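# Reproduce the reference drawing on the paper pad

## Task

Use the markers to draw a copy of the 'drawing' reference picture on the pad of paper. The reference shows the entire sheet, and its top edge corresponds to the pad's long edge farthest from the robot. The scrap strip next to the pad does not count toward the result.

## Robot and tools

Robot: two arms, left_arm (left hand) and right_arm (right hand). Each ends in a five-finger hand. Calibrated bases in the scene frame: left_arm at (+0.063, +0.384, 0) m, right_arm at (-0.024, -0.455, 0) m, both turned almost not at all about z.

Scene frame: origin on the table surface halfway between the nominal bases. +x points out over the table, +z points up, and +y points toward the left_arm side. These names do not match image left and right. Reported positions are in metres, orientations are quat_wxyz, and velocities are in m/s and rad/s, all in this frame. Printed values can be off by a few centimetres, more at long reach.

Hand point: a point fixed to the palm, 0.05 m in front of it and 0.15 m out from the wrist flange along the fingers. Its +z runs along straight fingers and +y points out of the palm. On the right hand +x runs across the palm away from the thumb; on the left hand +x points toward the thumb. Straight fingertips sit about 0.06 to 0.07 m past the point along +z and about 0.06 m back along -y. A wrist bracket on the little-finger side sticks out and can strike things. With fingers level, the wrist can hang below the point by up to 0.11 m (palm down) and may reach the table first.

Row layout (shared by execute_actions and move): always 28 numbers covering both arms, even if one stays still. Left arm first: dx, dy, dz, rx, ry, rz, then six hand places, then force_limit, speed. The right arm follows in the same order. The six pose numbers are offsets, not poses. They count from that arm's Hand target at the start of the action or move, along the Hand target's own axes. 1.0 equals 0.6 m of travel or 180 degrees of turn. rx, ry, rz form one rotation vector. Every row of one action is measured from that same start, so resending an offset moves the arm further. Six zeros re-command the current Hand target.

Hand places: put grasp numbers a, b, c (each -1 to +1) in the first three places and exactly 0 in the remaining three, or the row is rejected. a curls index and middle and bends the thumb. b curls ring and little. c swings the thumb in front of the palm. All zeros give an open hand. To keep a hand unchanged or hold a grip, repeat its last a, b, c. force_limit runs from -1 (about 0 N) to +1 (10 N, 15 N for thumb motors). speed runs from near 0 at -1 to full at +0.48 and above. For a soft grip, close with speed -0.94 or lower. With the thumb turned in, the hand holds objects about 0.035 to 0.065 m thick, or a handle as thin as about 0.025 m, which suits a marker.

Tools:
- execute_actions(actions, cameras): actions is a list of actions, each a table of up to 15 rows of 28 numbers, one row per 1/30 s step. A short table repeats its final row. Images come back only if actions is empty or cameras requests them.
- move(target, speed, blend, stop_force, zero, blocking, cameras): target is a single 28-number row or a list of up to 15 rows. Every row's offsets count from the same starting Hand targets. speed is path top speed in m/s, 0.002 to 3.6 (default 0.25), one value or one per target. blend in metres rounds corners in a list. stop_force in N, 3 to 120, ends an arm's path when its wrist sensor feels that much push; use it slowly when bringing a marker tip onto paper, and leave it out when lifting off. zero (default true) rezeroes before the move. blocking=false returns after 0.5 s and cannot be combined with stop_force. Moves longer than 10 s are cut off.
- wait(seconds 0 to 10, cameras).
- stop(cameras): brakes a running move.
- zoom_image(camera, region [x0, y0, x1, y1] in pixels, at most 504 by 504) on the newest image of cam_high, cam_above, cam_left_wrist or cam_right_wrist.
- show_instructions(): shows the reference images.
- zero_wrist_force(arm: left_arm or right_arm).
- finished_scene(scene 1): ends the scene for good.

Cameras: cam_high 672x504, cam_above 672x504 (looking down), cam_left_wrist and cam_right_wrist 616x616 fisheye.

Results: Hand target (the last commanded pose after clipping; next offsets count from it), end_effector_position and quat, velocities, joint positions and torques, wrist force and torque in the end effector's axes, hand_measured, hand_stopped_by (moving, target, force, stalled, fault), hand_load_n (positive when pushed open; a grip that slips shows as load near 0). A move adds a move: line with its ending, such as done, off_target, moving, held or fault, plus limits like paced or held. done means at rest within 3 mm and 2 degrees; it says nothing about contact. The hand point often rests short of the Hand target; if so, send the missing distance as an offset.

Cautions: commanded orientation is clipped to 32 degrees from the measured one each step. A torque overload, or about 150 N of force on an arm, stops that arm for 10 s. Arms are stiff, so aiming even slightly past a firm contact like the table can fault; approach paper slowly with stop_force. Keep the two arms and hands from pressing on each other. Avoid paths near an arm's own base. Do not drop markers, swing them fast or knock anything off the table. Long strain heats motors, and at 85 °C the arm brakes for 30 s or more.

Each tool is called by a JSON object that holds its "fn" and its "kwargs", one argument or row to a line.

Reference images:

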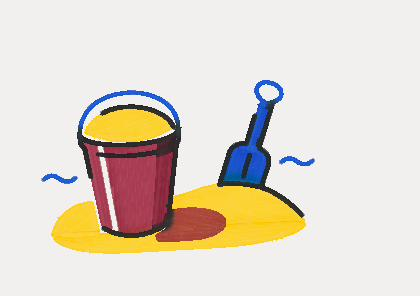

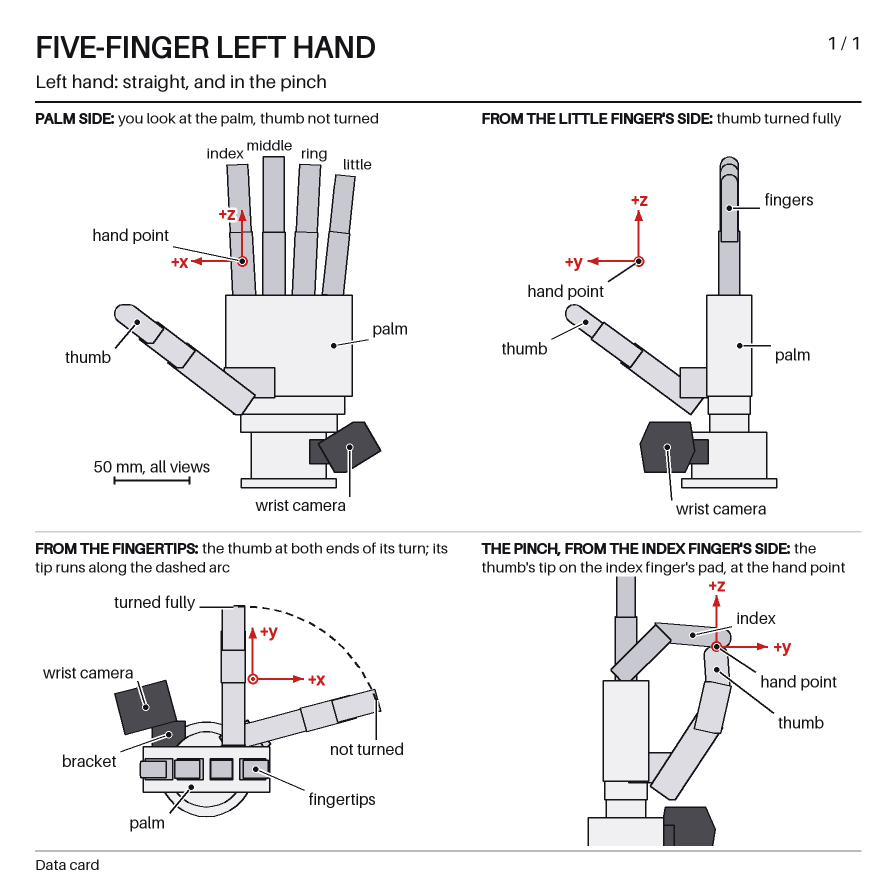

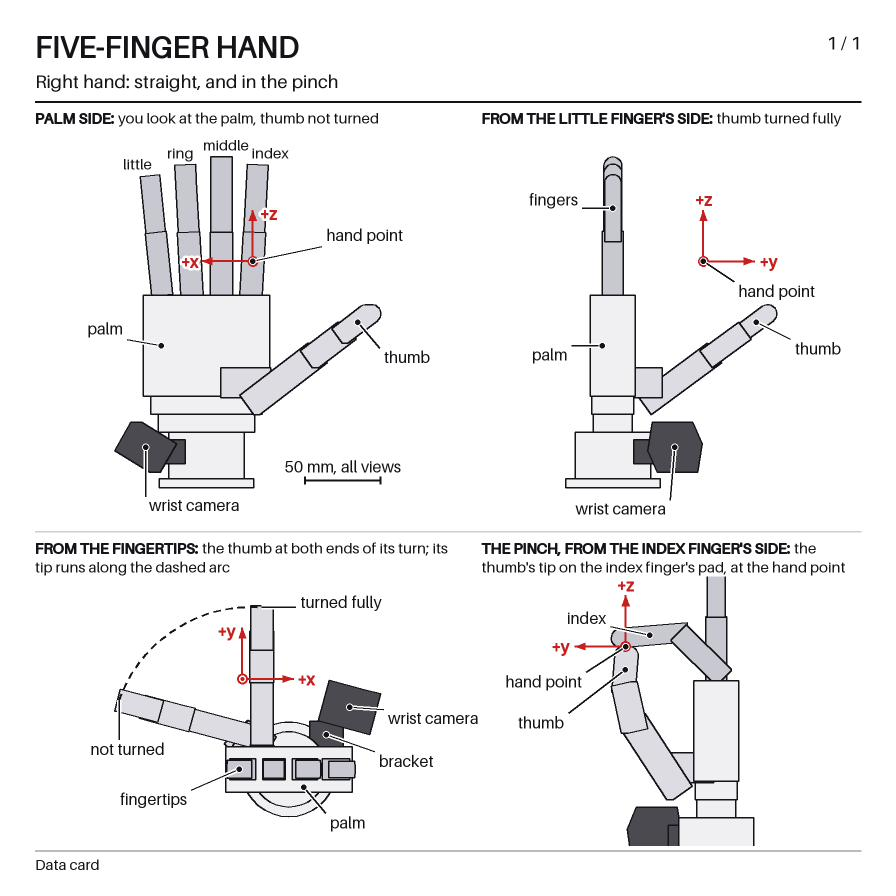

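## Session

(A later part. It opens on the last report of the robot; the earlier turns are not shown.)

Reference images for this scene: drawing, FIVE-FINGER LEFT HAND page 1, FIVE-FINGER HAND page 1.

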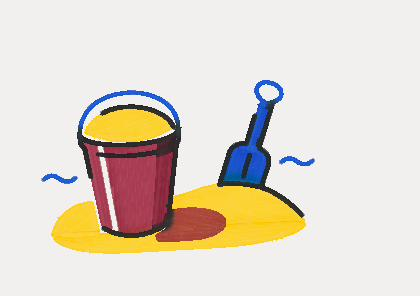

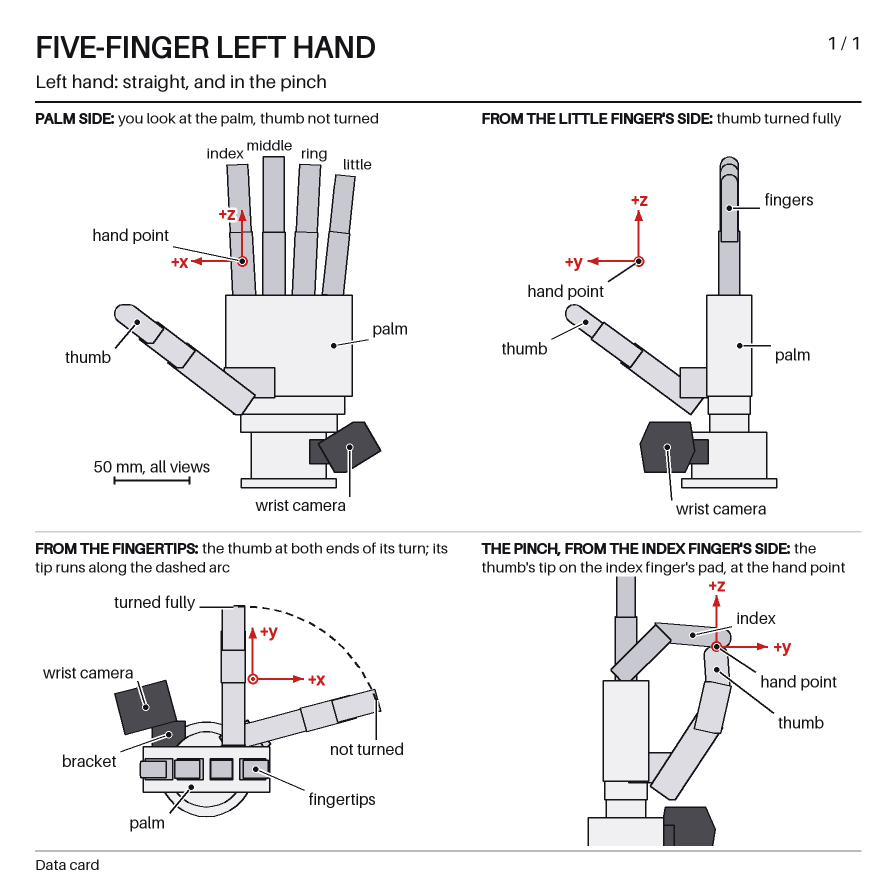

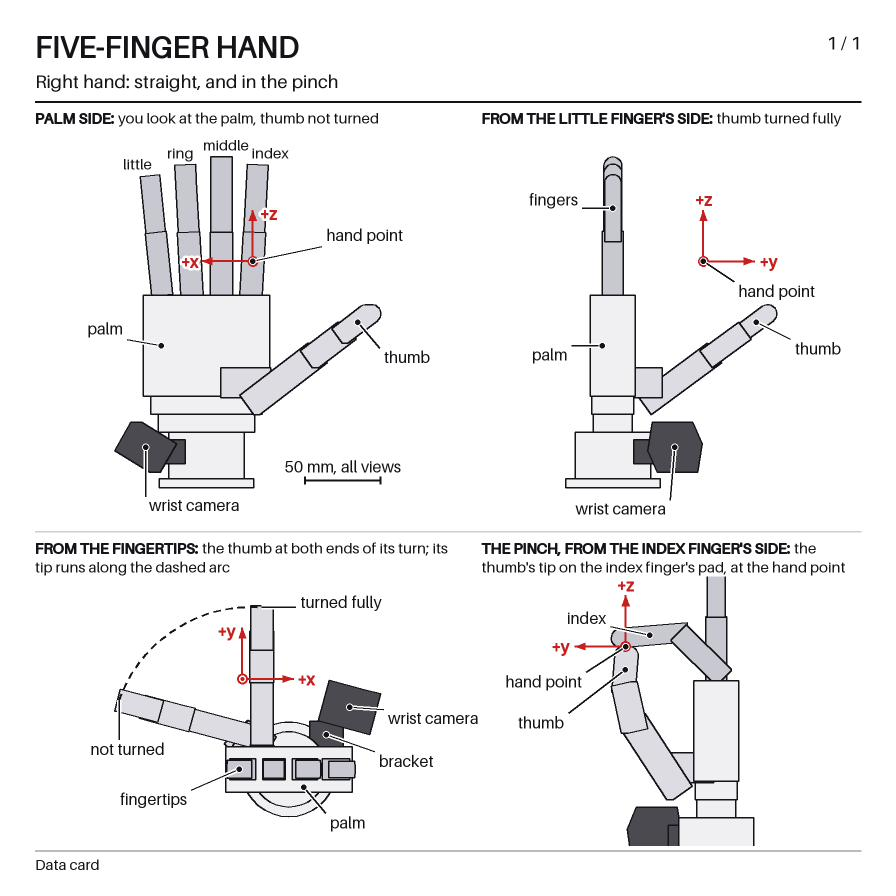

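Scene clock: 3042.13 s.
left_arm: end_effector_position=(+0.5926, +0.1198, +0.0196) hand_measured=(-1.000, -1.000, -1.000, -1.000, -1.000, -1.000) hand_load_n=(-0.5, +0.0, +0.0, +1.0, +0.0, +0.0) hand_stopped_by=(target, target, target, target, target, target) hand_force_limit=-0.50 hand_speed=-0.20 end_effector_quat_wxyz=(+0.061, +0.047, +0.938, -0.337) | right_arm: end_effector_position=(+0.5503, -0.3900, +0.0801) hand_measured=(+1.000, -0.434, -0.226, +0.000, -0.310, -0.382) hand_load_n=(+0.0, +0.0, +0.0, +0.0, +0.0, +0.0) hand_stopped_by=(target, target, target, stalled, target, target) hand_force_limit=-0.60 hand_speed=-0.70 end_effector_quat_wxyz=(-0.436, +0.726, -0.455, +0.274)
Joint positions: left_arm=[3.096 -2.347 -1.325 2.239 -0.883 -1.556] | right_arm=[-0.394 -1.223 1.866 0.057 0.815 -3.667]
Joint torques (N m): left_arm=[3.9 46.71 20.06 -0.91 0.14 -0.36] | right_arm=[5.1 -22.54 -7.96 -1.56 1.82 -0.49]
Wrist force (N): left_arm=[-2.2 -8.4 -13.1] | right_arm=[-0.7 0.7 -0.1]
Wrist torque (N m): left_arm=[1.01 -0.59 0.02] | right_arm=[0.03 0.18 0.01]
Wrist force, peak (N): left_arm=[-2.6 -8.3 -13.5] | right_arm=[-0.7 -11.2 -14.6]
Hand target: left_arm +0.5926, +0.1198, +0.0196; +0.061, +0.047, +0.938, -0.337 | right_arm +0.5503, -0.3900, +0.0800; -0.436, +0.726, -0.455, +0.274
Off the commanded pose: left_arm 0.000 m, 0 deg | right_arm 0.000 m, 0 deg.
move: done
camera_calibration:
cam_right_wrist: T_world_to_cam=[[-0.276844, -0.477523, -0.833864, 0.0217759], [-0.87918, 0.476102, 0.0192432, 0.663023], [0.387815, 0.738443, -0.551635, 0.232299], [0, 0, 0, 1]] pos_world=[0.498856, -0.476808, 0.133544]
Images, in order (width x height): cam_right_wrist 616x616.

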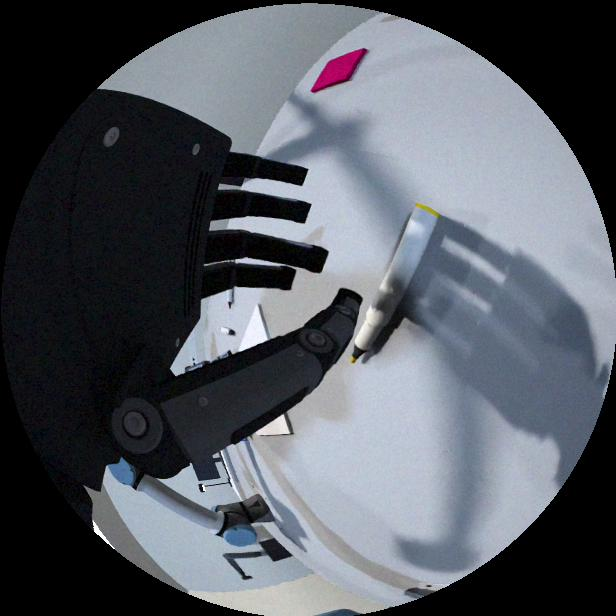

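{"fn": "move", "kwargs": {
  "target": [0,0,0,0,0,0,0,0,0,0,0,0,-0.5,-0.2, -0.3562,-0.2698,0.366,0,-0.0304,-0.0162,0.45,0.35,1,0,0,0,-0.6,-0.5],
  "speed": 0.2
}}

{"fn": "move", "kwargs": {
  "target": [0,0,0,0,0,0,0,0,0,0,0,0,-0.5,-0.2, -0.0123,-0.0352,0.2793,0,0,0,0.45,0.35,1,0,0,0,-0.6,-0.5],
  "speed": 0.1,
  "cameras": ["cam_above","cam_right_wrist"]
}}

Scene clock: 3127.77 s.
left_arm: end_effector_position=(+0.5926, +0.1198, +0.0196) hand_measured=(-1.000, -1.000, -1.000, -1.000, -1.000, -1.000) hand_load_n=(-0.5, +0.0, +0.5, +1.0, +0.0, -0.5) hand_stopped_by=(target, target, target, target, target, target) hand_force_limit=-0.50 hand_speed=-0.20 end_effector_quat_wxyz=(+0.061, +0.047, +0.938, -0.337) | right_arm: end_effector_position=(+0.6998, -0.0799, +0.1197) hand_measured=(+1.000, -0.418, -0.170, -0.162, -0.268, -0.346) hand_load_n=(+0.0, +0.0, +0.0, +0.0, +0.0, +0.0) hand_stopped_by=(target, target, target, target, target, target) hand_force_limit=-0.60 hand_speed=-0.50 end_effector_quat_wxyz=(-0.451, +0.750, -0.415, +0.250)
Joint positions: left_arm=[3.096 -2.347 -1.325 2.239 -0.883 -1.556] | right_arm=[0.234 -0.841 1.105 0.254 1.247 -3.322]
Joint torques (N m): left_arm=[5.08 46.3 20.28 -0.86 0.07 -0.43] | right_arm=[4.5 -47.8 -29.63 -2.02 -2.73 -2.94]
Wrist force (N): left_arm=[-2.2 -8.5 -12.8] | right_arm=[-0.6 0.7 -0.2]
Wrist torque (N m): left_arm=[0.98 -0.58 0.02] | right_arm=[0.03 0.14 0.10]
Wrist force, peak (N): left_arm=[-2.4 -8.3 -13.4] | right_arm=[0.0 1.3 -1.1]
Hand target: left_arm +0.5926, +0.1198, +0.0196; +0.061, +0.047, +0.938, -0.337 | right_arm +0.6998, -0.0799, +0.1198; -0.451, +0.750, -0.415, +0.250
Off the commanded pose: left_arm 0.000 m, 0 deg | right_arm 0.000 m, 0 deg.
move: done

Scene clock: 3129.90 s.
left_arm: end_effector_position=(+0.5926, +0.1198, +0.0196) hand_measured=(-1.000, -1.000, -1.000, -1.000, -1.000, -1.000) hand_load_n=(+0.0, +0.0, +0.0, +1.0, +0.0, +0.0) hand_stopped_by=(target, target, target, target, target, target) hand_force_limit=-0.50 hand_speed=-0.20 end_effector_quat_wxyz=(+0.061, +0.047, +0.938, -0.337) | right_arm: end_effector_position=(+0.8286, +0.0097, +0.0596) hand_measured=(+1.000, -0.418, -0.170, -0.162, -0.268, -0.346) hand_load_n=(+0.0, +0.0, +0.0, +0.0, +0.0, +0.0) hand_stopped_by=(target, target, target, target, target, target) hand_force_limit=-0.60 hand_speed=-0.50 end_effector_quat_wxyz=(-0.468, +0.736, -0.412, +0.265)
Joint positions: left_arm=[3.096 -2.347 -1.325 2.239 -0.883 -1.556] | right_arm=[0.318 -0.198 0.035 0.613 1.325 -3.264]
Joint torques (N m): left_arm=[5.88 45.52 20.19 -1 -0.04 -0.58] | right_arm=[-8 -58.55 -32.18 1.89 -2.87 -2.88]
Wrist force (N): left_arm=[-2.4 -8.2 -13.3] | right_arm=[-0.7 0.0 -0.4]
Wrist torque (N m): left_arm=[1.06 -0.57 0.01] | right_arm=[-0.07 0.12 -0.05]
Wrist force, peak (N): left_arm=[-2.3 -8.4 -13.6] | right_arm=[-0.4 0.5 -1.4]
Hand target: left_arm +0.5926, +0.1198, +0.0196; +0.061, +0.047, +0.938, -0.337 | right_arm +0.8297, +0.0102, +0.0598; -0.451, +0.750, -0.415, +0.250
Off the commanded pose: left_arm 0.000 m, 0 deg | right_arm 0.001 m, 3 deg.
elbow stopped short (right arm): the move would have taken joint 3 (elbow) straighter than the controller allows.
move: off_target (right_arm)
camera_calibration:
cam_right_wrist: T_world_to_cam=[[-0.190099, -0.481483, -0.855591, 0.202104], [-0.921149, 0.38895, -0.0142163, 0.755351], [0.339627, 0.785425, -0.517456, -0.144628], [0, 0, 0, 1]] pos_world=[0.783331, -0.0828893, 0.108818]
Images, in order (width x height): cam_above 672x504, cam_right_wrist 616x616.

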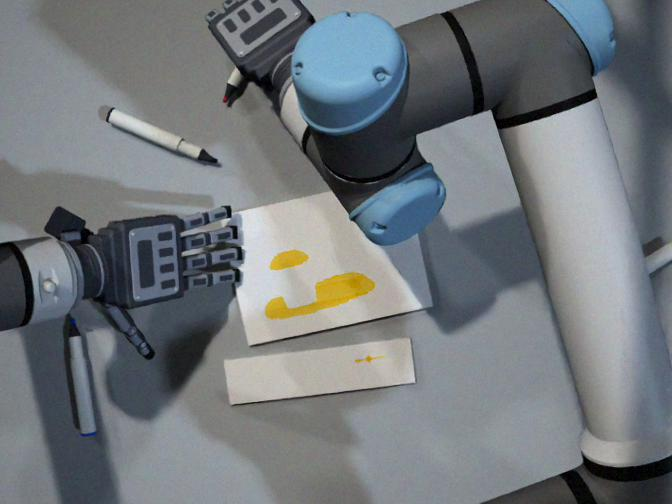

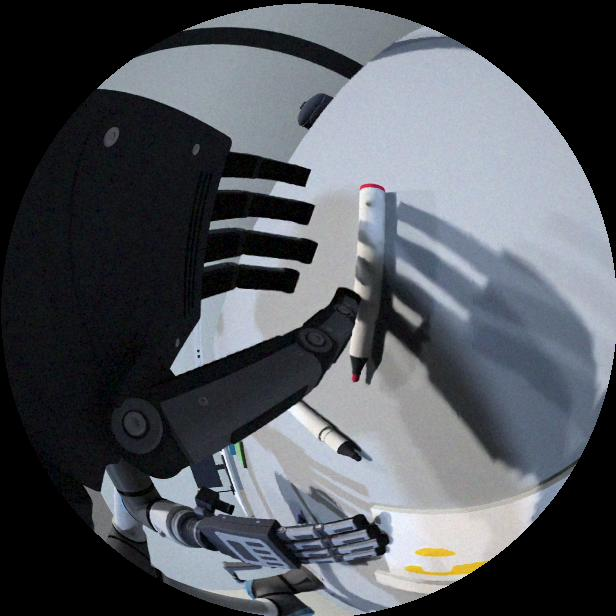

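{"fn": "move", "kwargs": {
  "target": [
    [0,0,0,0,0,0,0,0,0,0,0,0,-0.5,-0.2,0.013,0.0348,-0.2792,0,0,0,0.45,0.35,1,0,0,0,-0.6,-0.5],
    [0,0,0,0,0,0,0,0,0,0,0,0,-0.5,-0.2,0.0765,0.2678,-0.824,0,0,0,0.45,0.35,1,0,0,0,-0.6,-0.5]
  ],
  "speed": 0.2,
  "blend": [0.04,0],
  "cameras": ["cam_above","cam_high"]
}}

Scene clock: 3206.70 s.
left_arm: end_effector_position=(+0.5926, +0.1198, +0.0196) hand_measured=(-1.000, -1.000, -1.000, -1.000, -1.000, -1.000) hand_load_n=(-0.5, +0.0, +0.0, +1.5, +0.0, +0.0) hand_stopped_by=(target, target, target, target, target, target) hand_force_limit=-0.50 hand_speed=-0.20 end_effector_quat_wxyz=(+0.061, +0.047, +0.938, -0.337) | right_arm: end_effector_position=(+0.4203, -0.3005, +0.1499) hand_measured=(+1.000, -0.418, -0.170, -0.162, -0.268, -0.346) hand_load_n=(+0.0, +0.0, +0.0, +0.5, -0.5, +0.0) hand_stopped_by=(target, target, target, target, target, target) hand_force_limit=-0.60 hand_speed=-0.50 end_effector_quat_wxyz=(-0.451, +0.750, -0.415, +0.250)
Joint positions: left_arm=[3.096 -2.347 -1.325 2.239 -0.883 -1.556] | right_arm=[-0.332 -1.591 2.105 0.217 0.78 -3.709]
Joint torques (N m): left_arm=[6.21 45.74 20.26 -1.19 0.03 -0.59] | right_arm=[-9.14 -25.55 -16.27 -0.1 -0.26 -0.27]
Wrist force (N): left_arm=[-2.4 -8.2 -13.1] | right_arm=[-0.8 0.2 0.3]
Wrist torque (N m): left_arm=[1.05 -0.57 0.00] | right_arm=[-0.04 0.13 -0.08]
Wrist force, peak (N): left_arm=[-2.2 -8.6 -13.4] | right_arm=[-0.8 1.1 0.8]
Hand target: left_arm +0.5926, +0.1198, +0.0196; +0.061, +0.047, +0.938, -0.337 | right_arm +0.4202, -0.3005, +0.1499; -0.451, +0.750, -0.415, +0.250
Off the commanded pose: left_arm 0.000 m, 0 deg | right_arm 0.000 m, 0 deg.
move: done
Images, in order (width x height): cam_high 672x504, cam_above 672x504.

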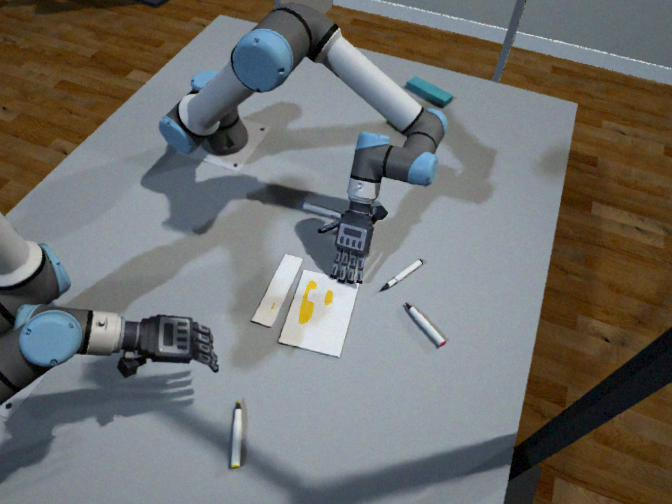

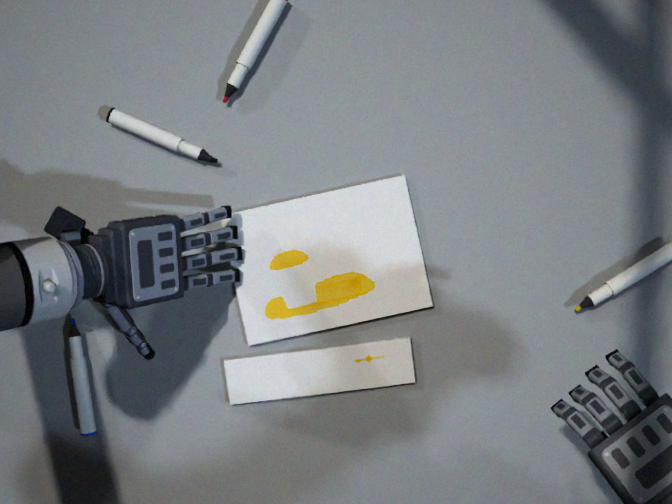

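{"fn": "zoom_image", "kwargs": {
  "camera": "cam_above",
  "region": [90, 0, 330, 180]
}}

Scaled by 2.100.

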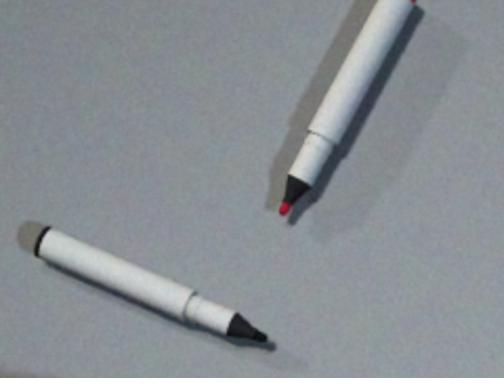

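{"fn": "move", "kwargs": {
  "target": [-0.0146,-0.0626,-0.0764,0,0,0,0,0,0,0,0,0,-0.5,-0.2,0,0,0,0,0,0,0.45,0.35,1,0,0,0,-0.6,-0.5],
  "speed": 0.08
}}

{"fn": "move", "kwargs": {
  "target": [-0.2877,-0.0162,-0.0412,0.1247,0.0180,-0.0460,0.45,0.35,1,0,0,0,-0.6,-0.3,0,0,0,0,0,0,0.45,0.35,1,0,0,0,-0.6,-0.5],
  "speed": 0.2
}}

{"fn": "move", "kwargs": {
  "target": [-0.115,0.0105,0.2288,0,0,0,0.45,0.35,1,0,0,0,-0.6,-0.3,0,0,0,0,0,0,0.45,0.35,1,0,0,0,-0.6,-0.5],
  "speed": 0.12,
  "cameras": ["cam_above","cam_left_wrist","cam_high"]
}}

Scene clock: 3299.33 s.
left_arm: end_effector_position=(+0.5928, +0.1198, +0.0797) hand_measured=(-1.000, -1.000, -1.000, -1.000, -1.000, -1.000) hand_load_n=(+0.0, +0.0, +0.0, +0.0, +0.0, -0.5) hand_stopped_by=(target, target, target, target, target, target) hand_force_limit=-0.50 hand_speed=-0.20 end_effector_quat_wxyz=(+0.061, +0.047, +0.938, -0.337) | right_arm: end_effector_position=(+0.4202, -0.3005, +0.1499) hand_measured=(+1.000, -0.418, -0.170, -0.162, -0.268, -0.346) hand_load_n=(+0.0, +0.0, +0.0, +0.0, -0.5, +0.0) hand_stopped_by=(target, target, target, target, target, target) hand_force_limit=-0.60 hand_speed=-0.50 end_effector_quat_wxyz=(-0.451, +0.750, -0.415, +0.250)
Joint positions: left_arm=[3.096 -2.281 -1.275 2.122 -0.883 -1.556] | right_arm=[-0.332 -1.591 2.105 0.217 0.78 -3.709]
Joint torques (N m): left_arm=[-8.05 35.27 3.06 -0.37 0.38 0.75] | right_arm=[-5.39 -26.63 -9.84 1.77 -2.84 -2.08]
Wrist force (N): left_arm=[0.9 0.1 -0.7] | right_arm=[-0.7 0.3 0.3]
Wrist torque (N m): left_arm=[0.15 -0.23 0.08] | right_arm=[-0.02 0.11 -0.08]
Wrist force, peak (N): left_arm=[-2.3 -8.4 -13.2] | right_arm=[-0.9 0.6 0.4]
Hand target: left_arm +0.5927, +0.1197, +0.0795; +0.061, +0.047, +0.938, -0.337 | right_arm +0.4202, -0.3005, +0.1499; -0.451, +0.750, -0.415, +0.250
Off the commanded pose: left_arm 0.000 m, 0 deg | right_arm 0.000 m, 0 deg.
move: done

Scene clock: 3301.10 s.
left_arm: end_effector_position=(+0.7586, +0.1202, +0.1295) hand_measured=(+1.000, -0.418, -0.170, -0.162, -0.268, -0.346) hand_load_n=(+0.0, +0.0, +0.0, +0.0, +0.0, +0.0) hand_stopped_by=(target, target, target, target, target, target) hand_force_limit=-0.60 hand_speed=-0.30 end_effector_quat_wxyz=(+0.018, -0.005, +0.854, -0.520) | right_arm: end_effector_position=(+0.4202, -0.3005, +0.1499) hand_measured=(+1.000, -0.418, -0.170, -0.162, -0.268, -0.346) hand_load_n=(+0.0, +0.0, +0.0, +0.0, +0.0, +0.0) hand_stopped_by=(target, target, target, target, target, target) hand_force_limit=-0.60 hand_speed=-0.50 end_effector_quat_wxyz=(-0.451, +0.750, -0.415, +0.250)
Joint positions: left_arm=[3.222 -2.969 -0.035 1.338 -0.479 -1.434] | right_arm=[-0.332 -1.591 2.105 0.217 0.78 -3.709]
Joint torques (N m): left_arm=[6.94 51.75 26.04 -4.37 -0.16 -0.91] | right_arm=[-3.16 -26.71 -10.28 0.83 -1.89 -0.92]
Wrist force (N): left_arm=[1.1 -0.1 0.0] | right_arm=[-1.0 0.5 0.4]
Wrist torque (N m): left_arm=[-0.06 -0.29 0.18] | right_arm=[0.02 0.16 -0.09]
Wrist force, peak (N): left_arm=[2.3 -1.2 -0.1] | right_arm=[-1.0 0.6 0.4]
Hand target: left_arm +0.7600, +0.1199, +0.1297; +0.000, +0.000, +0.857, -0.515 | right_arm +0.4202, -0.3005, +0.1499; -0.451, +0.750, -0.415, +0.250
Off the commanded pose: left_arm 0.001 m, 2 deg | right_arm 0.000 m, 0 deg.
elbow stopped short (left arm): the move would have taken joint 3 (elbow) straighter than the controller allows.
move: done

Scene clock: 3302.87 s.
left_arm: end_effector_position=(+0.8278, +0.0018, +0.0595) hand_measured=(+1.000, -0.418, -0.170, -0.162, -0.268, -0.346) hand_load_n=(+0.0, +0.5, +0.0, +0.0, +0.0, +0.0) hand_stopped_by=(target, target, target, target, target, target) hand_force_limit=-0.60 hand_speed=-0.30 end_effector_quat_wxyz=(+0.127, -0.052, +0.824, -0.550) end_effector_velocity=(+0.001, +0.001, -0.001) end_effector_angular_velocity=(+0.004, +0.000, +0.003) | right_arm: end_effector_position=(+0.4202, -0.3005, +0.1499) hand_measured=(+1.000, -0.418, -0.170, -0.162, -0.268, -0.346) hand_load_n=(+0.0, +0.5, +0.0, +0.0, +0.0, +0.0) hand_stopped_by=(target, target, target, target, target, target) hand_force_limit=-0.60 hand_speed=-0.50 end_effector_quat_wxyz=(-0.451, +0.750, -0.415, +0.250)
Joint positions: left_arm=[3.074 -2.986 -0.035 2.168 -0.502 -2.191] | right_arm=[-0.332 -1.591 2.105 0.217 0.78 -3.709]
Joint velocities: left_arm=[0 0 -0.001 0 -0.005 0.001] | right_arm=[within noise]
Joint torques (N m): left_arm=[6.75 56.9 27.84 -1.86 -0.35 1.53] | right_arm=[-1.29 -26.19 -10.38 -0.15 -0.92 0.34]
Wrist force (N): left_arm=[1.1 -0.7 0.1] | right_arm=[-0.7 0.3 0.5]
Wrist torque (N m): left_arm=[-0.15 -0.31 0.19] | right_arm=[-0.02 0.11 -0.08]
Wrist force, peak (N): left_arm=[1.2 0.0 -1.9] | right_arm=[-1.0 0.5 0.6]
Hand target: left_arm +0.8290, +0.0017, +0.0596; +0.000, +0.000, +0.857, -0.515 | right_arm +0.4202, -0.3005, +0.1499; -0.451, +0.750, -0.415, +0.250
Off the commanded pose: left_arm 0.001 m, 17 deg | right_arm 0.000 m, 0 deg.
elbow stopped short (left arm): the move would have taken joint 3 (elbow) straighter than the controller allows.
move: off_target (left_arm)
camera_calibration:
cam_left_wrist: T_world_to_cam=[[-0.267785, -0.426731, 0.863824, 0.165338], [-0.926333, 0.360582, -0.109034, 0.771514], [-0.264951, -0.829386, -0.491853, 0.363597], [0, 0, 0, 1]] pos_world=[0.85529, 0.0939234, 0.120134]
Images, in order (width x height): cam_high 672x504, cam_above 672x504, cam_left_wrist 616x616.

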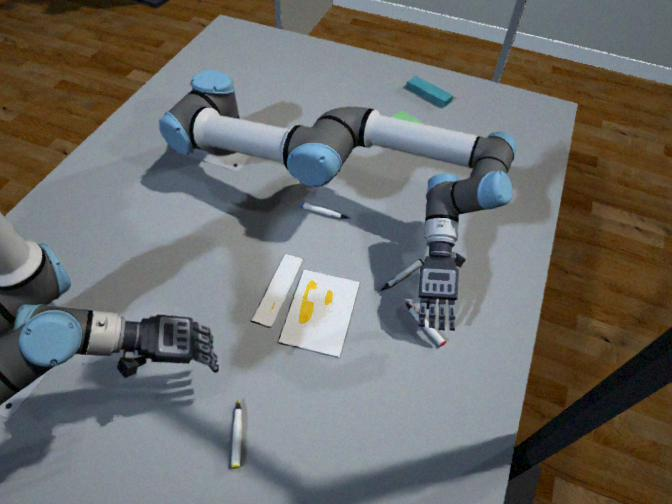

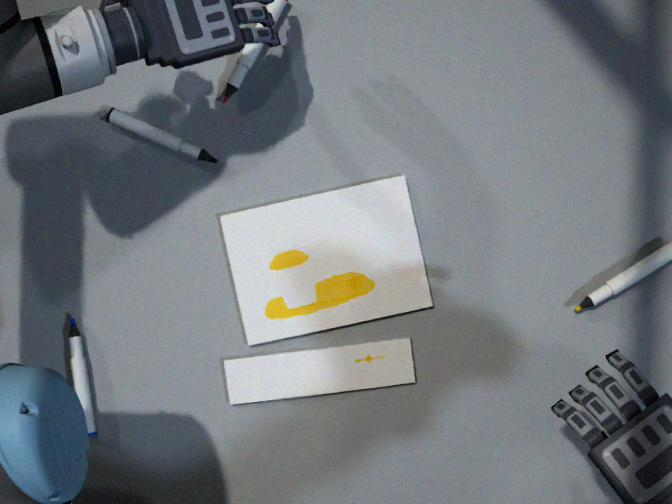

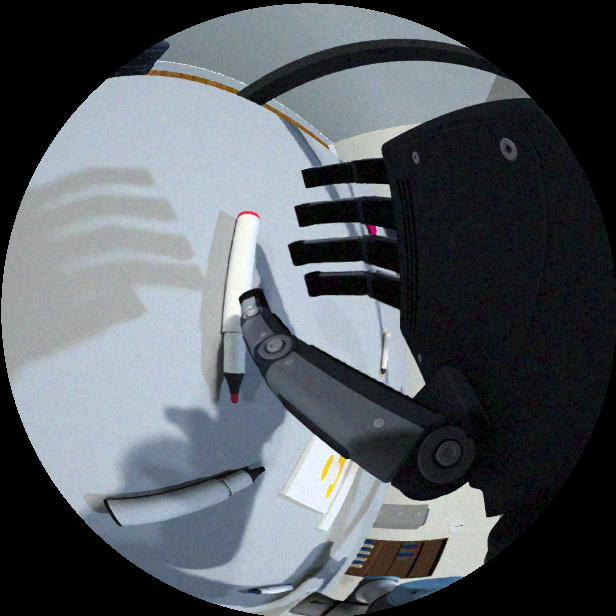

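{"fn": "move", "kwargs": {
  "target": [0.0225,0.0067,-0.014,0.0219,-0.0842,-0.0410,0.45,0.35,1,0,0,0,-0.6,-0.3,0,0,0,0,0,0,0.45,0.35,1,0,0,0,-0.6,-0.5],
  "speed": 0.1,
  "cameras": ["cam_above","cam_left_wrist"]
}}

Scene clock: 3385.77 s.
left_arm: end_effector_position=(+0.8152, +0.0111, +0.0600) hand_measured=(+1.000, -0.418, -0.170, -0.162, -0.268, -0.346) hand_load_n=(+0.0, +0.0, +0.0, +0.0, +0.0, -0.5) hand_stopped_by=(target, target, target, target, target, target) hand_force_limit=-0.60 hand_speed=-0.30 end_effector_quat_wxyz=(+0.081, -0.124, +0.829, -0.539) | right_arm: end_effector_position=(+0.4202, -0.3005, +0.1499) hand_measured=(+1.000, -0.418, -0.170, -0.162, -0.268, -0.346) hand_load_n=(+0.5, +0.0, +0.0, +0.0, +0.0, +0.0) hand_stopped_by=(target, target, target, target, target, target) hand_force_limit=-0.60 hand_speed=-0.50 end_effector_quat_wxyz=(-0.451, +0.750, -0.415, +0.250)
Joint positions: left_arm=[3.082 -2.984 -0.035 2.1 -0.536 -2.295] | right_arm=[-0.332 -1.591 2.105 0.217 0.78 -3.709]
Joint torques (N m): left_arm=[5.08 62.25 14.15 0.41 2.58 1.59] | right_arm=[4.15 -26.66 -10.19 -1.28 1.45 1.87]
Wrist force (N): left_arm=[0.8 -0.2 0.1] | right_arm=[-0.4 0.4 0.3]
Wrist torque (N m): left_arm=[-0.05 -0.26 0.11] | right_arm=[0.00 0.07 -0.06]
Wrist force, peak (N): left_arm=[1.5 -0.6 -0.3] | right_arm=[-1.0 0.7 0.2]
Hand target: left_arm +0.8155, +0.0110, +0.0600; +0.080, -0.123, +0.830, -0.538 | right_arm +0.4202, -0.3005, +0.1499; -0.451, +0.750, -0.415, +0.250
Off the commanded pose: left_arm 0.000 m, 0 deg | right_arm 0.000 m, 0 deg.
elbow stopped short (left arm): the move would have taken joint 3 (elbow) straighter than the controller allows.
move: done
camera_calibration:
cam_left_wrist: T_world_to_cam=[[-0.0991736, -0.441389, 0.891819, 0.0265425], [-0.954829, 0.294507, 0.0395801, 0.771549], [-0.280117, -0.847609, -0.450658, 0.378309], [0, 0, 0, 1]] pos_world=[0.8453, 0.105147, 0.116279]
Images, in order (width x height): cam_above 672x504, cam_left_wrist 616x616.

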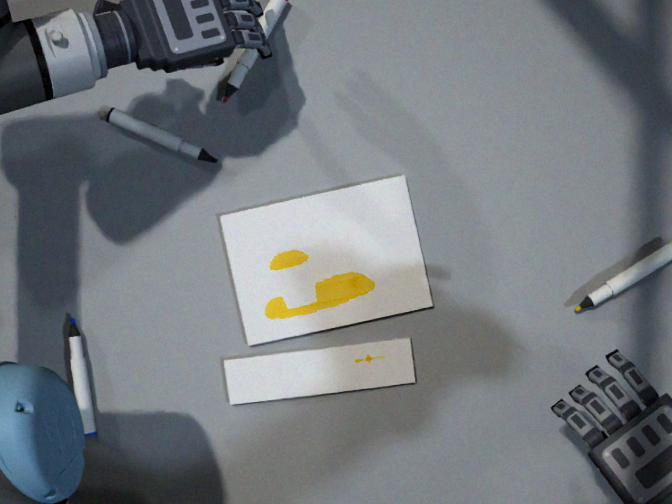

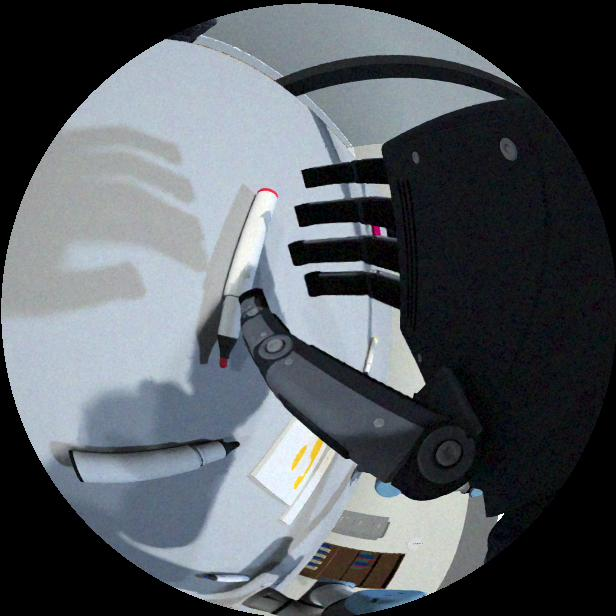

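{"fn": "move", "kwargs": {
  "target": [0.102,0.0253,-0.221,-0.0210,-0.2216,-0.1080,0.45,0.35,1,0,0,0,-0.6,-0.3,0,0,0,0,0,0,0.45,0.35,1,0,0,0,-0.6,-0.5],
  "speed": 0.2
}}

{"fn": "move", "kwargs": {
  "target": [0.0055,0.062,0.0963,0,0,0,0.45,0.35,1,0,0,0,-0.6,-0.3,0,0,0,0,0,0,0.45,0.35,1,0,0,0,-0.6,-0.5],
  "speed": 0.08,
  "cameras": ["cam_above","cam_left_wrist"]
}}

Scene clock: 3529.57 s.
left_arm: end_effector_position=(+0.7199, +0.1149, +0.1002) hand_measured=(+1.000, -0.418, -0.170, -0.162, -0.268, -0.346) hand_load_n=(+0.0, +0.0, +0.0, +0.0, +0.0, +0.0) hand_stopped_by=(target, target, target, target, target, target) hand_force_limit=-0.60 hand_speed=-0.30 end_effector_quat_wxyz=(+0.262, -0.436, +0.738, -0.443) | right_arm: end_effector_position=(+0.4202, -0.3005, +0.1499) hand_measured=(+1.000, -0.418, -0.170, -0.162, -0.268, -0.346) hand_load_n=(+0.0, +0.0, +0.0, -0.5, +0.0, +0.0) hand_stopped_by=(target, target, target, target, target, target) hand_force_limit=-0.60 hand_speed=-0.50 end_effector_quat_wxyz=(-0.451, +0.750, -0.415, +0.250)
Joint positions: left_arm=[3.099 -2.084 -1.524 3.07 -1.159 -2.907] | right_arm=[-0.332 -1.591 2.105 0.217 0.78 -3.709]
Joint torques (N m): left_arm=[8.98 36.74 22.97 -1.74 -0.58 0.29] | right_arm=[7.77 -26.86 -11.02 -1.05 1.46 1.9]
Wrist force (N): left_arm=[1.2 0.0 -0.3] | right_arm=[-0.6 0.4 0.3]
Wrist torque (N m): left_arm=[0.08 -0.25 0.10] | right_arm=[-0.01 0.10 -0.07]
Wrist force, peak (N): left_arm=[1.8 -0.1 0.1] | right_arm=[-1.1 0.4 0.1]
Hand target: left_arm +0.7200, +0.1150, +0.1002; +0.262, -0.436, +0.738, -0.443 | right_arm +0.4202, -0.3005, +0.1499; -0.451, +0.750, -0.415, +0.250
Off the commanded pose: left_arm 0.000 m, 0 deg | right_arm 0.000 m, 0 deg.
move: done

Scene clock: 3530.73 s.
left_arm: end_effector_position=(+0.7479, +0.0958, +0.0403) hand_measured=(+1.000, -0.418, -0.170, -0.162, -0.268, -0.346) hand_load_n=(+0.0, +0.0, +0.0, +0.0, +0.0, +0.0) hand_stopped_by=(target, target, target, target, target, target) hand_force_limit=-0.60 hand_speed=-0.30 end_effector_quat_wxyz=(+0.262, -0.436, +0.738, -0.443) end_effector_velocity=(-0.003, +0.000, +0.000) end_effector_angular_velocity=(+0.000, +0.005, -0.001) | right_arm: end_effector_position=(+0.4202, -0.3005, +0.1499) hand_measured=(+1.000, -0.418, -0.170, -0.162, -0.268, -0.346) hand_load_n=(+0.0, +0.0, +0.0, +0.0, +0.0, +0.0) hand_stopped_by=(target, target, target, target, target, target) hand_force_limit=-0.60 hand_speed=-0.50 end_effector_quat_wxyz=(-0.451, +0.750, -0.415, +0.250)
Joint positions: left_arm=[3.065 -2.22 -1.47 3.159 -1.189 -2.926] | right_arm=[-0.332 -1.591 2.105 0.217 0.78 -3.709]
Joint velocities: left_arm=[0.001 0.003 -0.005 -0.003 0.002 0.001] | right_arm=[within noise]
Joint torques (N m): left_arm=[11.68 57.7 4.48 -1.65 1.85 1.34] | right_arm=[7.35 -27.39 -9.3 -1.05 1.44 1.87]
Wrist force (N): left_arm=[1.4 -0.4 -0.1] | right_arm=[-0.7 0.3 0.3]
Wrist torque (N m): left_arm=[-0.05 -0.30 0.20] | right_arm=[-0.02 0.10 -0.07]
Wrist force, peak (N): left_arm=[1.4 -0.4 -1.0] | right_arm=[-1.0 0.4 0.5]
Hand target: left_arm +0.7478, +0.0960, +0.0402; +0.262, -0.436, +0.738, -0.443 | right_arm +0.4202, -0.3005, +0.1499; -0.451, +0.750, -0.415, +0.250
Off the commanded pose: left_arm 0.000 m, 0 deg | right_arm 0.000 m, 0 deg.
move: done
camera_calibration:
cam_left_wrist: T_world_to_cam=[[0.291245, -0.414707, 0.862087, -0.218515], [-0.885877, -0.457074, 0.0794064, 0.70203], [0.361107, -0.78683, -0.5005, -0.0609539], [0, 0, 0, 1]] pos_world=[0.707564, 0.1823, 0.102126]
Images, in order (width x height): cam_above 672x504, cam_left_wrist 616x616.

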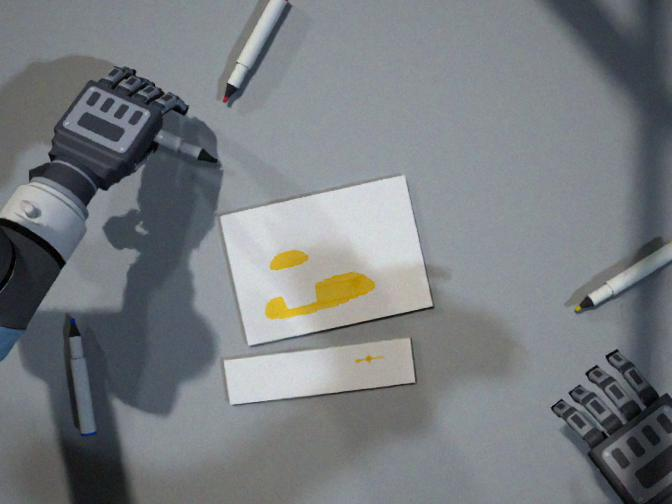

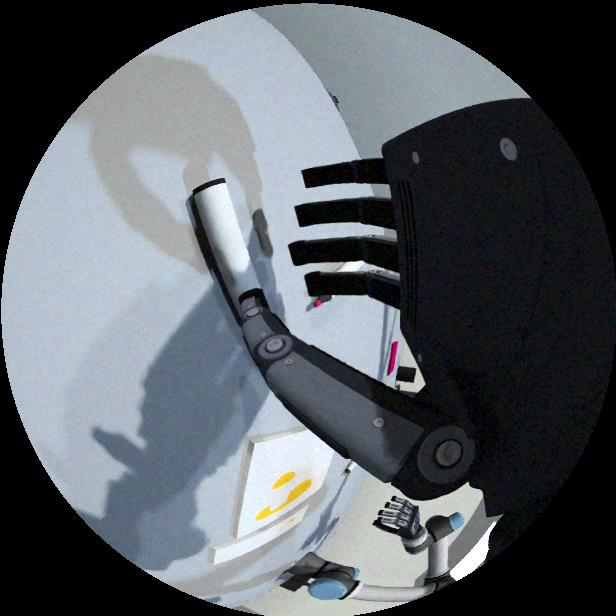

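{"fn": "move", "kwargs": {
  "target": [0,0.0324,0.0172,0,0,0,0.45,0.35,1,0,0,0,-0.6,-0.3,0,0,0,0,0,0,0.45,0.35,1,0,0,0,-0.6,-0.5],
  "speed": 0.006,
  "stop_force": 3,
  "cameras": ["cam_above","cam_left_wrist"]
}}

Scene clock: 3551.47 s.
left_arm: end_effector_position=(+0.7478, +0.0961, +0.0197) hand_measured=(+1.000, -0.418, -0.170, -0.162, -0.268, -0.346) hand_load_n=(+0.0, +0.0, +0.0, -0.5, +0.0, +0.0) hand_stopped_by=(target, target, target, target, target, target) hand_force_limit=-0.60 hand_speed=-0.30 end_effector_quat_wxyz=(+0.262, -0.436, +0.738, -0.443) | right_arm: end_effector_position=(+0.4202, -0.3005, +0.1499) hand_measured=(+1.000, -0.418, -0.170, -0.162, -0.268, -0.346) hand_load_n=(+0.0, +0.0, +0.0, +0.0, +0.0, +0.0) hand_stopped_by=(target, target, target, target, target, target) hand_force_limit=-0.60 hand_speed=-0.50 end_effector_quat_wxyz=(-0.451, +0.750, -0.415, +0.250)
Joint positions: left_arm=[3.066 -2.246 -1.485 3.2 -1.188 -2.925] | right_arm=[-0.332 -1.591 2.105 0.217 0.78 -3.709]
Joint torques (N m): left_arm=[13.48 56.18 25.39 -1.74 -1.08 1.31] | right_arm=[7.34 -25.82 -9.86 -0.92 1.46 1.89]
Wrist force (N): left_arm=[1.2 -3.2 -2.5] | right_arm=[-0.6 0.4 0.4]
Wrist torque (N m): left_arm=[0.00 -0.36 0.27] | right_arm=[0.00 0.10 -0.07]
Wrist force, peak (N): left_arm=[1.4 -6.9 -4.3] | right_arm=[-0.8 0.7 0.5]
Hand target: left_arm +0.7478, +0.0961, +0.0197; +0.262, -0.436, +0.738, -0.443 (not the last commanded pose) | right_arm +0.4202, -0.3005, +0.1499; -0.451, +0.750, -0.415, +0.250
Off the commanded pose: left_arm 0.001 m, 0 deg | right_arm 0.000 m, 0 deg.
move: contact (left_arm)
camera_calibration:
cam_left_wrist: T_world_to_cam=[[0.29143, -0.414736, 0.862011, -0.200763], [-0.885811, -0.457183, 0.0795141, 0.703633], [0.361119, -0.786752, -0.500614, -0.0710843], [0, 0, 0, 1]] pos_world=[0.707464, 0.1825, 0.0815255]
Images, in order (width x height): cam_above 672x504, cam_left_wrist 616x616.

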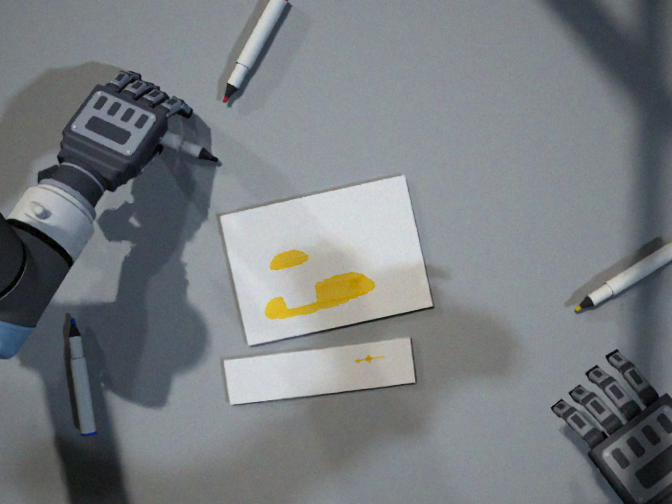

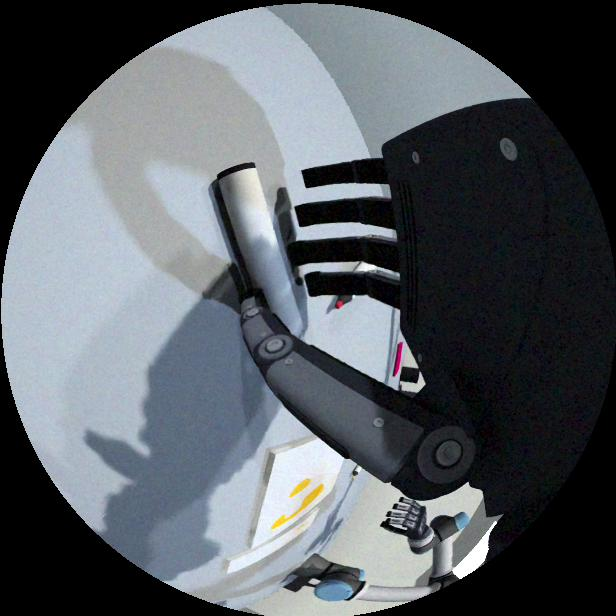

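{"fn": "move", "kwargs": {
  "target": [0,-0.0044,-0.0023,0,0,0,0.45,0.35,1,0,0,0,-0.6,-0.3,0,0,0,0,0,0,0.45,0.35,1,0,0,0,-0.6,-0.5],
  "speed": 0.02
}}

{"fn": "move", "kwargs": {
  "target": [0,0,0,0,0,0,0.56,0.35,1,0,0,0,-0.6,-0.9,0,0,0,0,0,0,0.45,0.35,1,0,0,0,-0.6,-0.5],
  "speed": 0.02
}}

{"fn": "move", "kwargs": {
  "target": [0,0.0066,0.0035,0,0,0,0.56,0.35,1,0,0,0,-0.6,-0.9,0,0,0,0,0,0,0.45,0.35,1,0,0,0,-0.6,-0.5],
  "speed": 0.004,
  "stop_force": 3,
  "cameras": ["cam_left_wrist"]
}}

Scene clock: 3571.20 s.
left_arm: end_effector_position=(+0.7478, +0.0961, +0.0227) hand_measured=(+1.000, -0.418, -0.170, -0.162, -0.268, -0.346) hand_load_n=(+0.0, +0.0, +0.0, +0.0, -0.5, -0.5) hand_stopped_by=(target, target, target, target, target, target) hand_force_limit=-0.60 hand_speed=-0.30 end_effector_quat_wxyz=(+0.262, -0.436, +0.738, -0.443) | right_arm: end_effector_position=(+0.4202, -0.3005, +0.1499) hand_measured=(+1.000, -0.418, -0.170, -0.162, -0.268, -0.346) hand_load_n=(+0.0, +0.0, +0.0, +0.0, +0.0, +0.0) hand_stopped_by=(target, target, target, target, target, target) hand_force_limit=-0.60 hand_speed=-0.50 end_effector_quat_wxyz=(-0.451, +0.750, -0.415, +0.250)
Joint positions: left_arm=[3.066 -2.242 -1.483 3.194 -1.188 -2.925] | right_arm=[-0.332 -1.591 2.105 0.217 0.78 -3.709]
Joint torques (N m): left_arm=[7.96 53.04 25.3 -0.69 -1.16 0.75] | right_arm=[7.4 -25.88 -9.58 -0.65 1.43 1.79]
Wrist force (N): left_arm=[1.1 -0.6 -0.1] | right_arm=[-0.6 0.3 0.3]
Wrist torque (N m): left_arm=[-0.07 -0.28 0.20] | right_arm=[-0.02 0.11 -0.07]
Wrist force, peak (N): left_arm=[1.1 -4.0 -2.3] | right_arm=[-0.9 0.6 0.4]
Hand target: left_arm +0.7478, +0.0960, +0.0227; +0.262, -0.436, +0.738, -0.443 | right_arm +0.4202, -0.3005, +0.1499; -0.451, +0.750, -0.415, +0.250
Off the commanded pose: left_arm 0.000 m, 0 deg | right_arm 0.000 m, 0 deg.
move: done

Scene clock: 3572.27 s.
left_arm: end_effector_position=(+0.7478, +0.0961, +0.0227) hand_measured=(+1.000, -0.336, +0.050, +0.058, -0.252, -0.356) hand_load_n=(+0.0, +0.0, +0.5, +0.0, +0.0, +0.0) hand_stopped_by=(target, target, target, target, target, target) hand_force_limit=-0.60 hand_speed=-0.90 end_effector_quat_wxyz=(+0.262, -0.436, +0.738, -0.443) | right_arm: end_effector_position=(+0.4202, -0.3005, +0.1499) hand_measured=(+1.000, -0.418, -0.170, -0.162, -0.268, -0.346) hand_load_n=(+0.0, +0.0, -0.5, +0.0, +0.0, +0.0) hand_stopped_by=(target, target, target, target, target, target) hand_force_limit=-0.60 hand_speed=-0.50 end_effector_quat_wxyz=(-0.451, +0.750, -0.415, +0.250)
Joint positions: left_arm=[3.066 -2.242 -1.483 3.194 -1.188 -2.925] | right_arm=[-0.332 -1.591 2.105 0.217 0.78 -3.709]
Joint torques (N m): left_arm=[2.48 34.62 12.31 1.61 -1.05 -0.24] | right_arm=[7.73 -26.46 -10.19 -0.75 1.32 1.94]
Wrist force (N): left_arm=[1.1 -0.3 -0.5] | right_arm=[-0.6 0.3 0.3]
Wrist torque (N m): left_arm=[0.00 -0.28 0.20] | right_arm=[-0.01 0.11 -0.07]
Wrist force, peak (N): left_arm=[1.5 -0.6 0.0] | right_arm=[-0.8 0.7 0.5]
Hand target: left_arm +0.7478, +0.0960, +0.0227; +0.262, -0.436, +0.738, -0.443 | right_arm +0.4202, -0.3005, +0.1499; -0.451, +0.750, -0.415, +0.250
Off the commanded pose: left_arm 0.000 m, 0 deg | right_arm 0.000 m, 0 deg.
move: done

Scene clock: 3574.53 s.
left_arm: end_effector_position=(+0.7478, +0.0961, +0.0192) hand_measured=(+1.000, -0.336, +0.050, +0.058, -0.252, -0.356) hand_load_n=(+0.0, +0.5, +0.0, -1.0, +0.0, +0.0) hand_stopped_by=(target, target, target, target, target, target) hand_force_limit=-0.60 hand_speed=-0.90 end_effector_quat_wxyz=(+0.262, -0.436, +0.738, -0.443) | right_arm: end_effector_position=(+0.4202, -0.3005, +0.1499) hand_measured=(+1.000, -0.418, -0.170, -0.162, -0.268, -0.346) hand_load_n=(+0.0, +0.0, +0.0, +0.0, +0.0, +0.0) hand_stopped_by=(target, target, target, target, target, target) hand_force_limit=-0.60 hand_speed=-0.50 end_effector_quat_wxyz=(-0.451, +0.750, -0.415, +0.250)
Joint positions: left_arm=[3.066 -2.246 -1.486 3.201 -1.188 -2.925] | right_arm=[-0.332 -1.591 2.105 0.217 0.78 -3.709]
Joint torques (N m): left_arm=[-1.99 56.53 26.02 -1.65 -0.93 -0.68] | right_arm=[7.69 -26.49 -10.2 -0.84 1.49 1.72]
Wrist force (N): left_arm=[1.6 -4.2 -1.6] | right_arm=[-0.8 0.4 0.3]
Wrist torque (N m): left_arm=[-0.15 -0.27 0.27] | right_arm=[-0.01 0.12 -0.08]
Wrist force, peak (N): left_arm=[2.1 -6.4 -2.8] | right_arm=[-1.0 0.2 0.3]
Hand target: left_arm +0.7478, +0.0961, +0.0192; +0.262, -0.436, +0.738, -0.443 (not the last commanded pose) | right_arm +0.4202, -0.3005, +0.1499; -0.451, +0.750, -0.415, +0.250
Off the commanded pose: left_arm 0.001 m, 0 deg | right_arm 0.000 m, 0 deg.
move: contact (left_arm)
camera_calibration:
cam_left_wrist: T_world_to_cam=[[0.29143, -0.414736, 0.862011, -0.200332], [-0.885811, -0.457183, 0.0795141, 0.703673], [0.361119, -0.786752, -0.500614, -0.0713346], [0, 0, 0, 1]] pos_world=[0.707464, 0.1825, 0.0810255]
Images, in order (width x height): cam_left_wrist 616x616.

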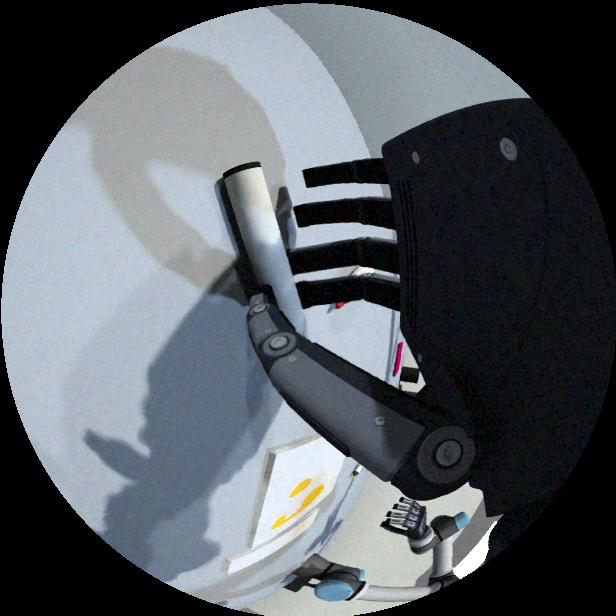

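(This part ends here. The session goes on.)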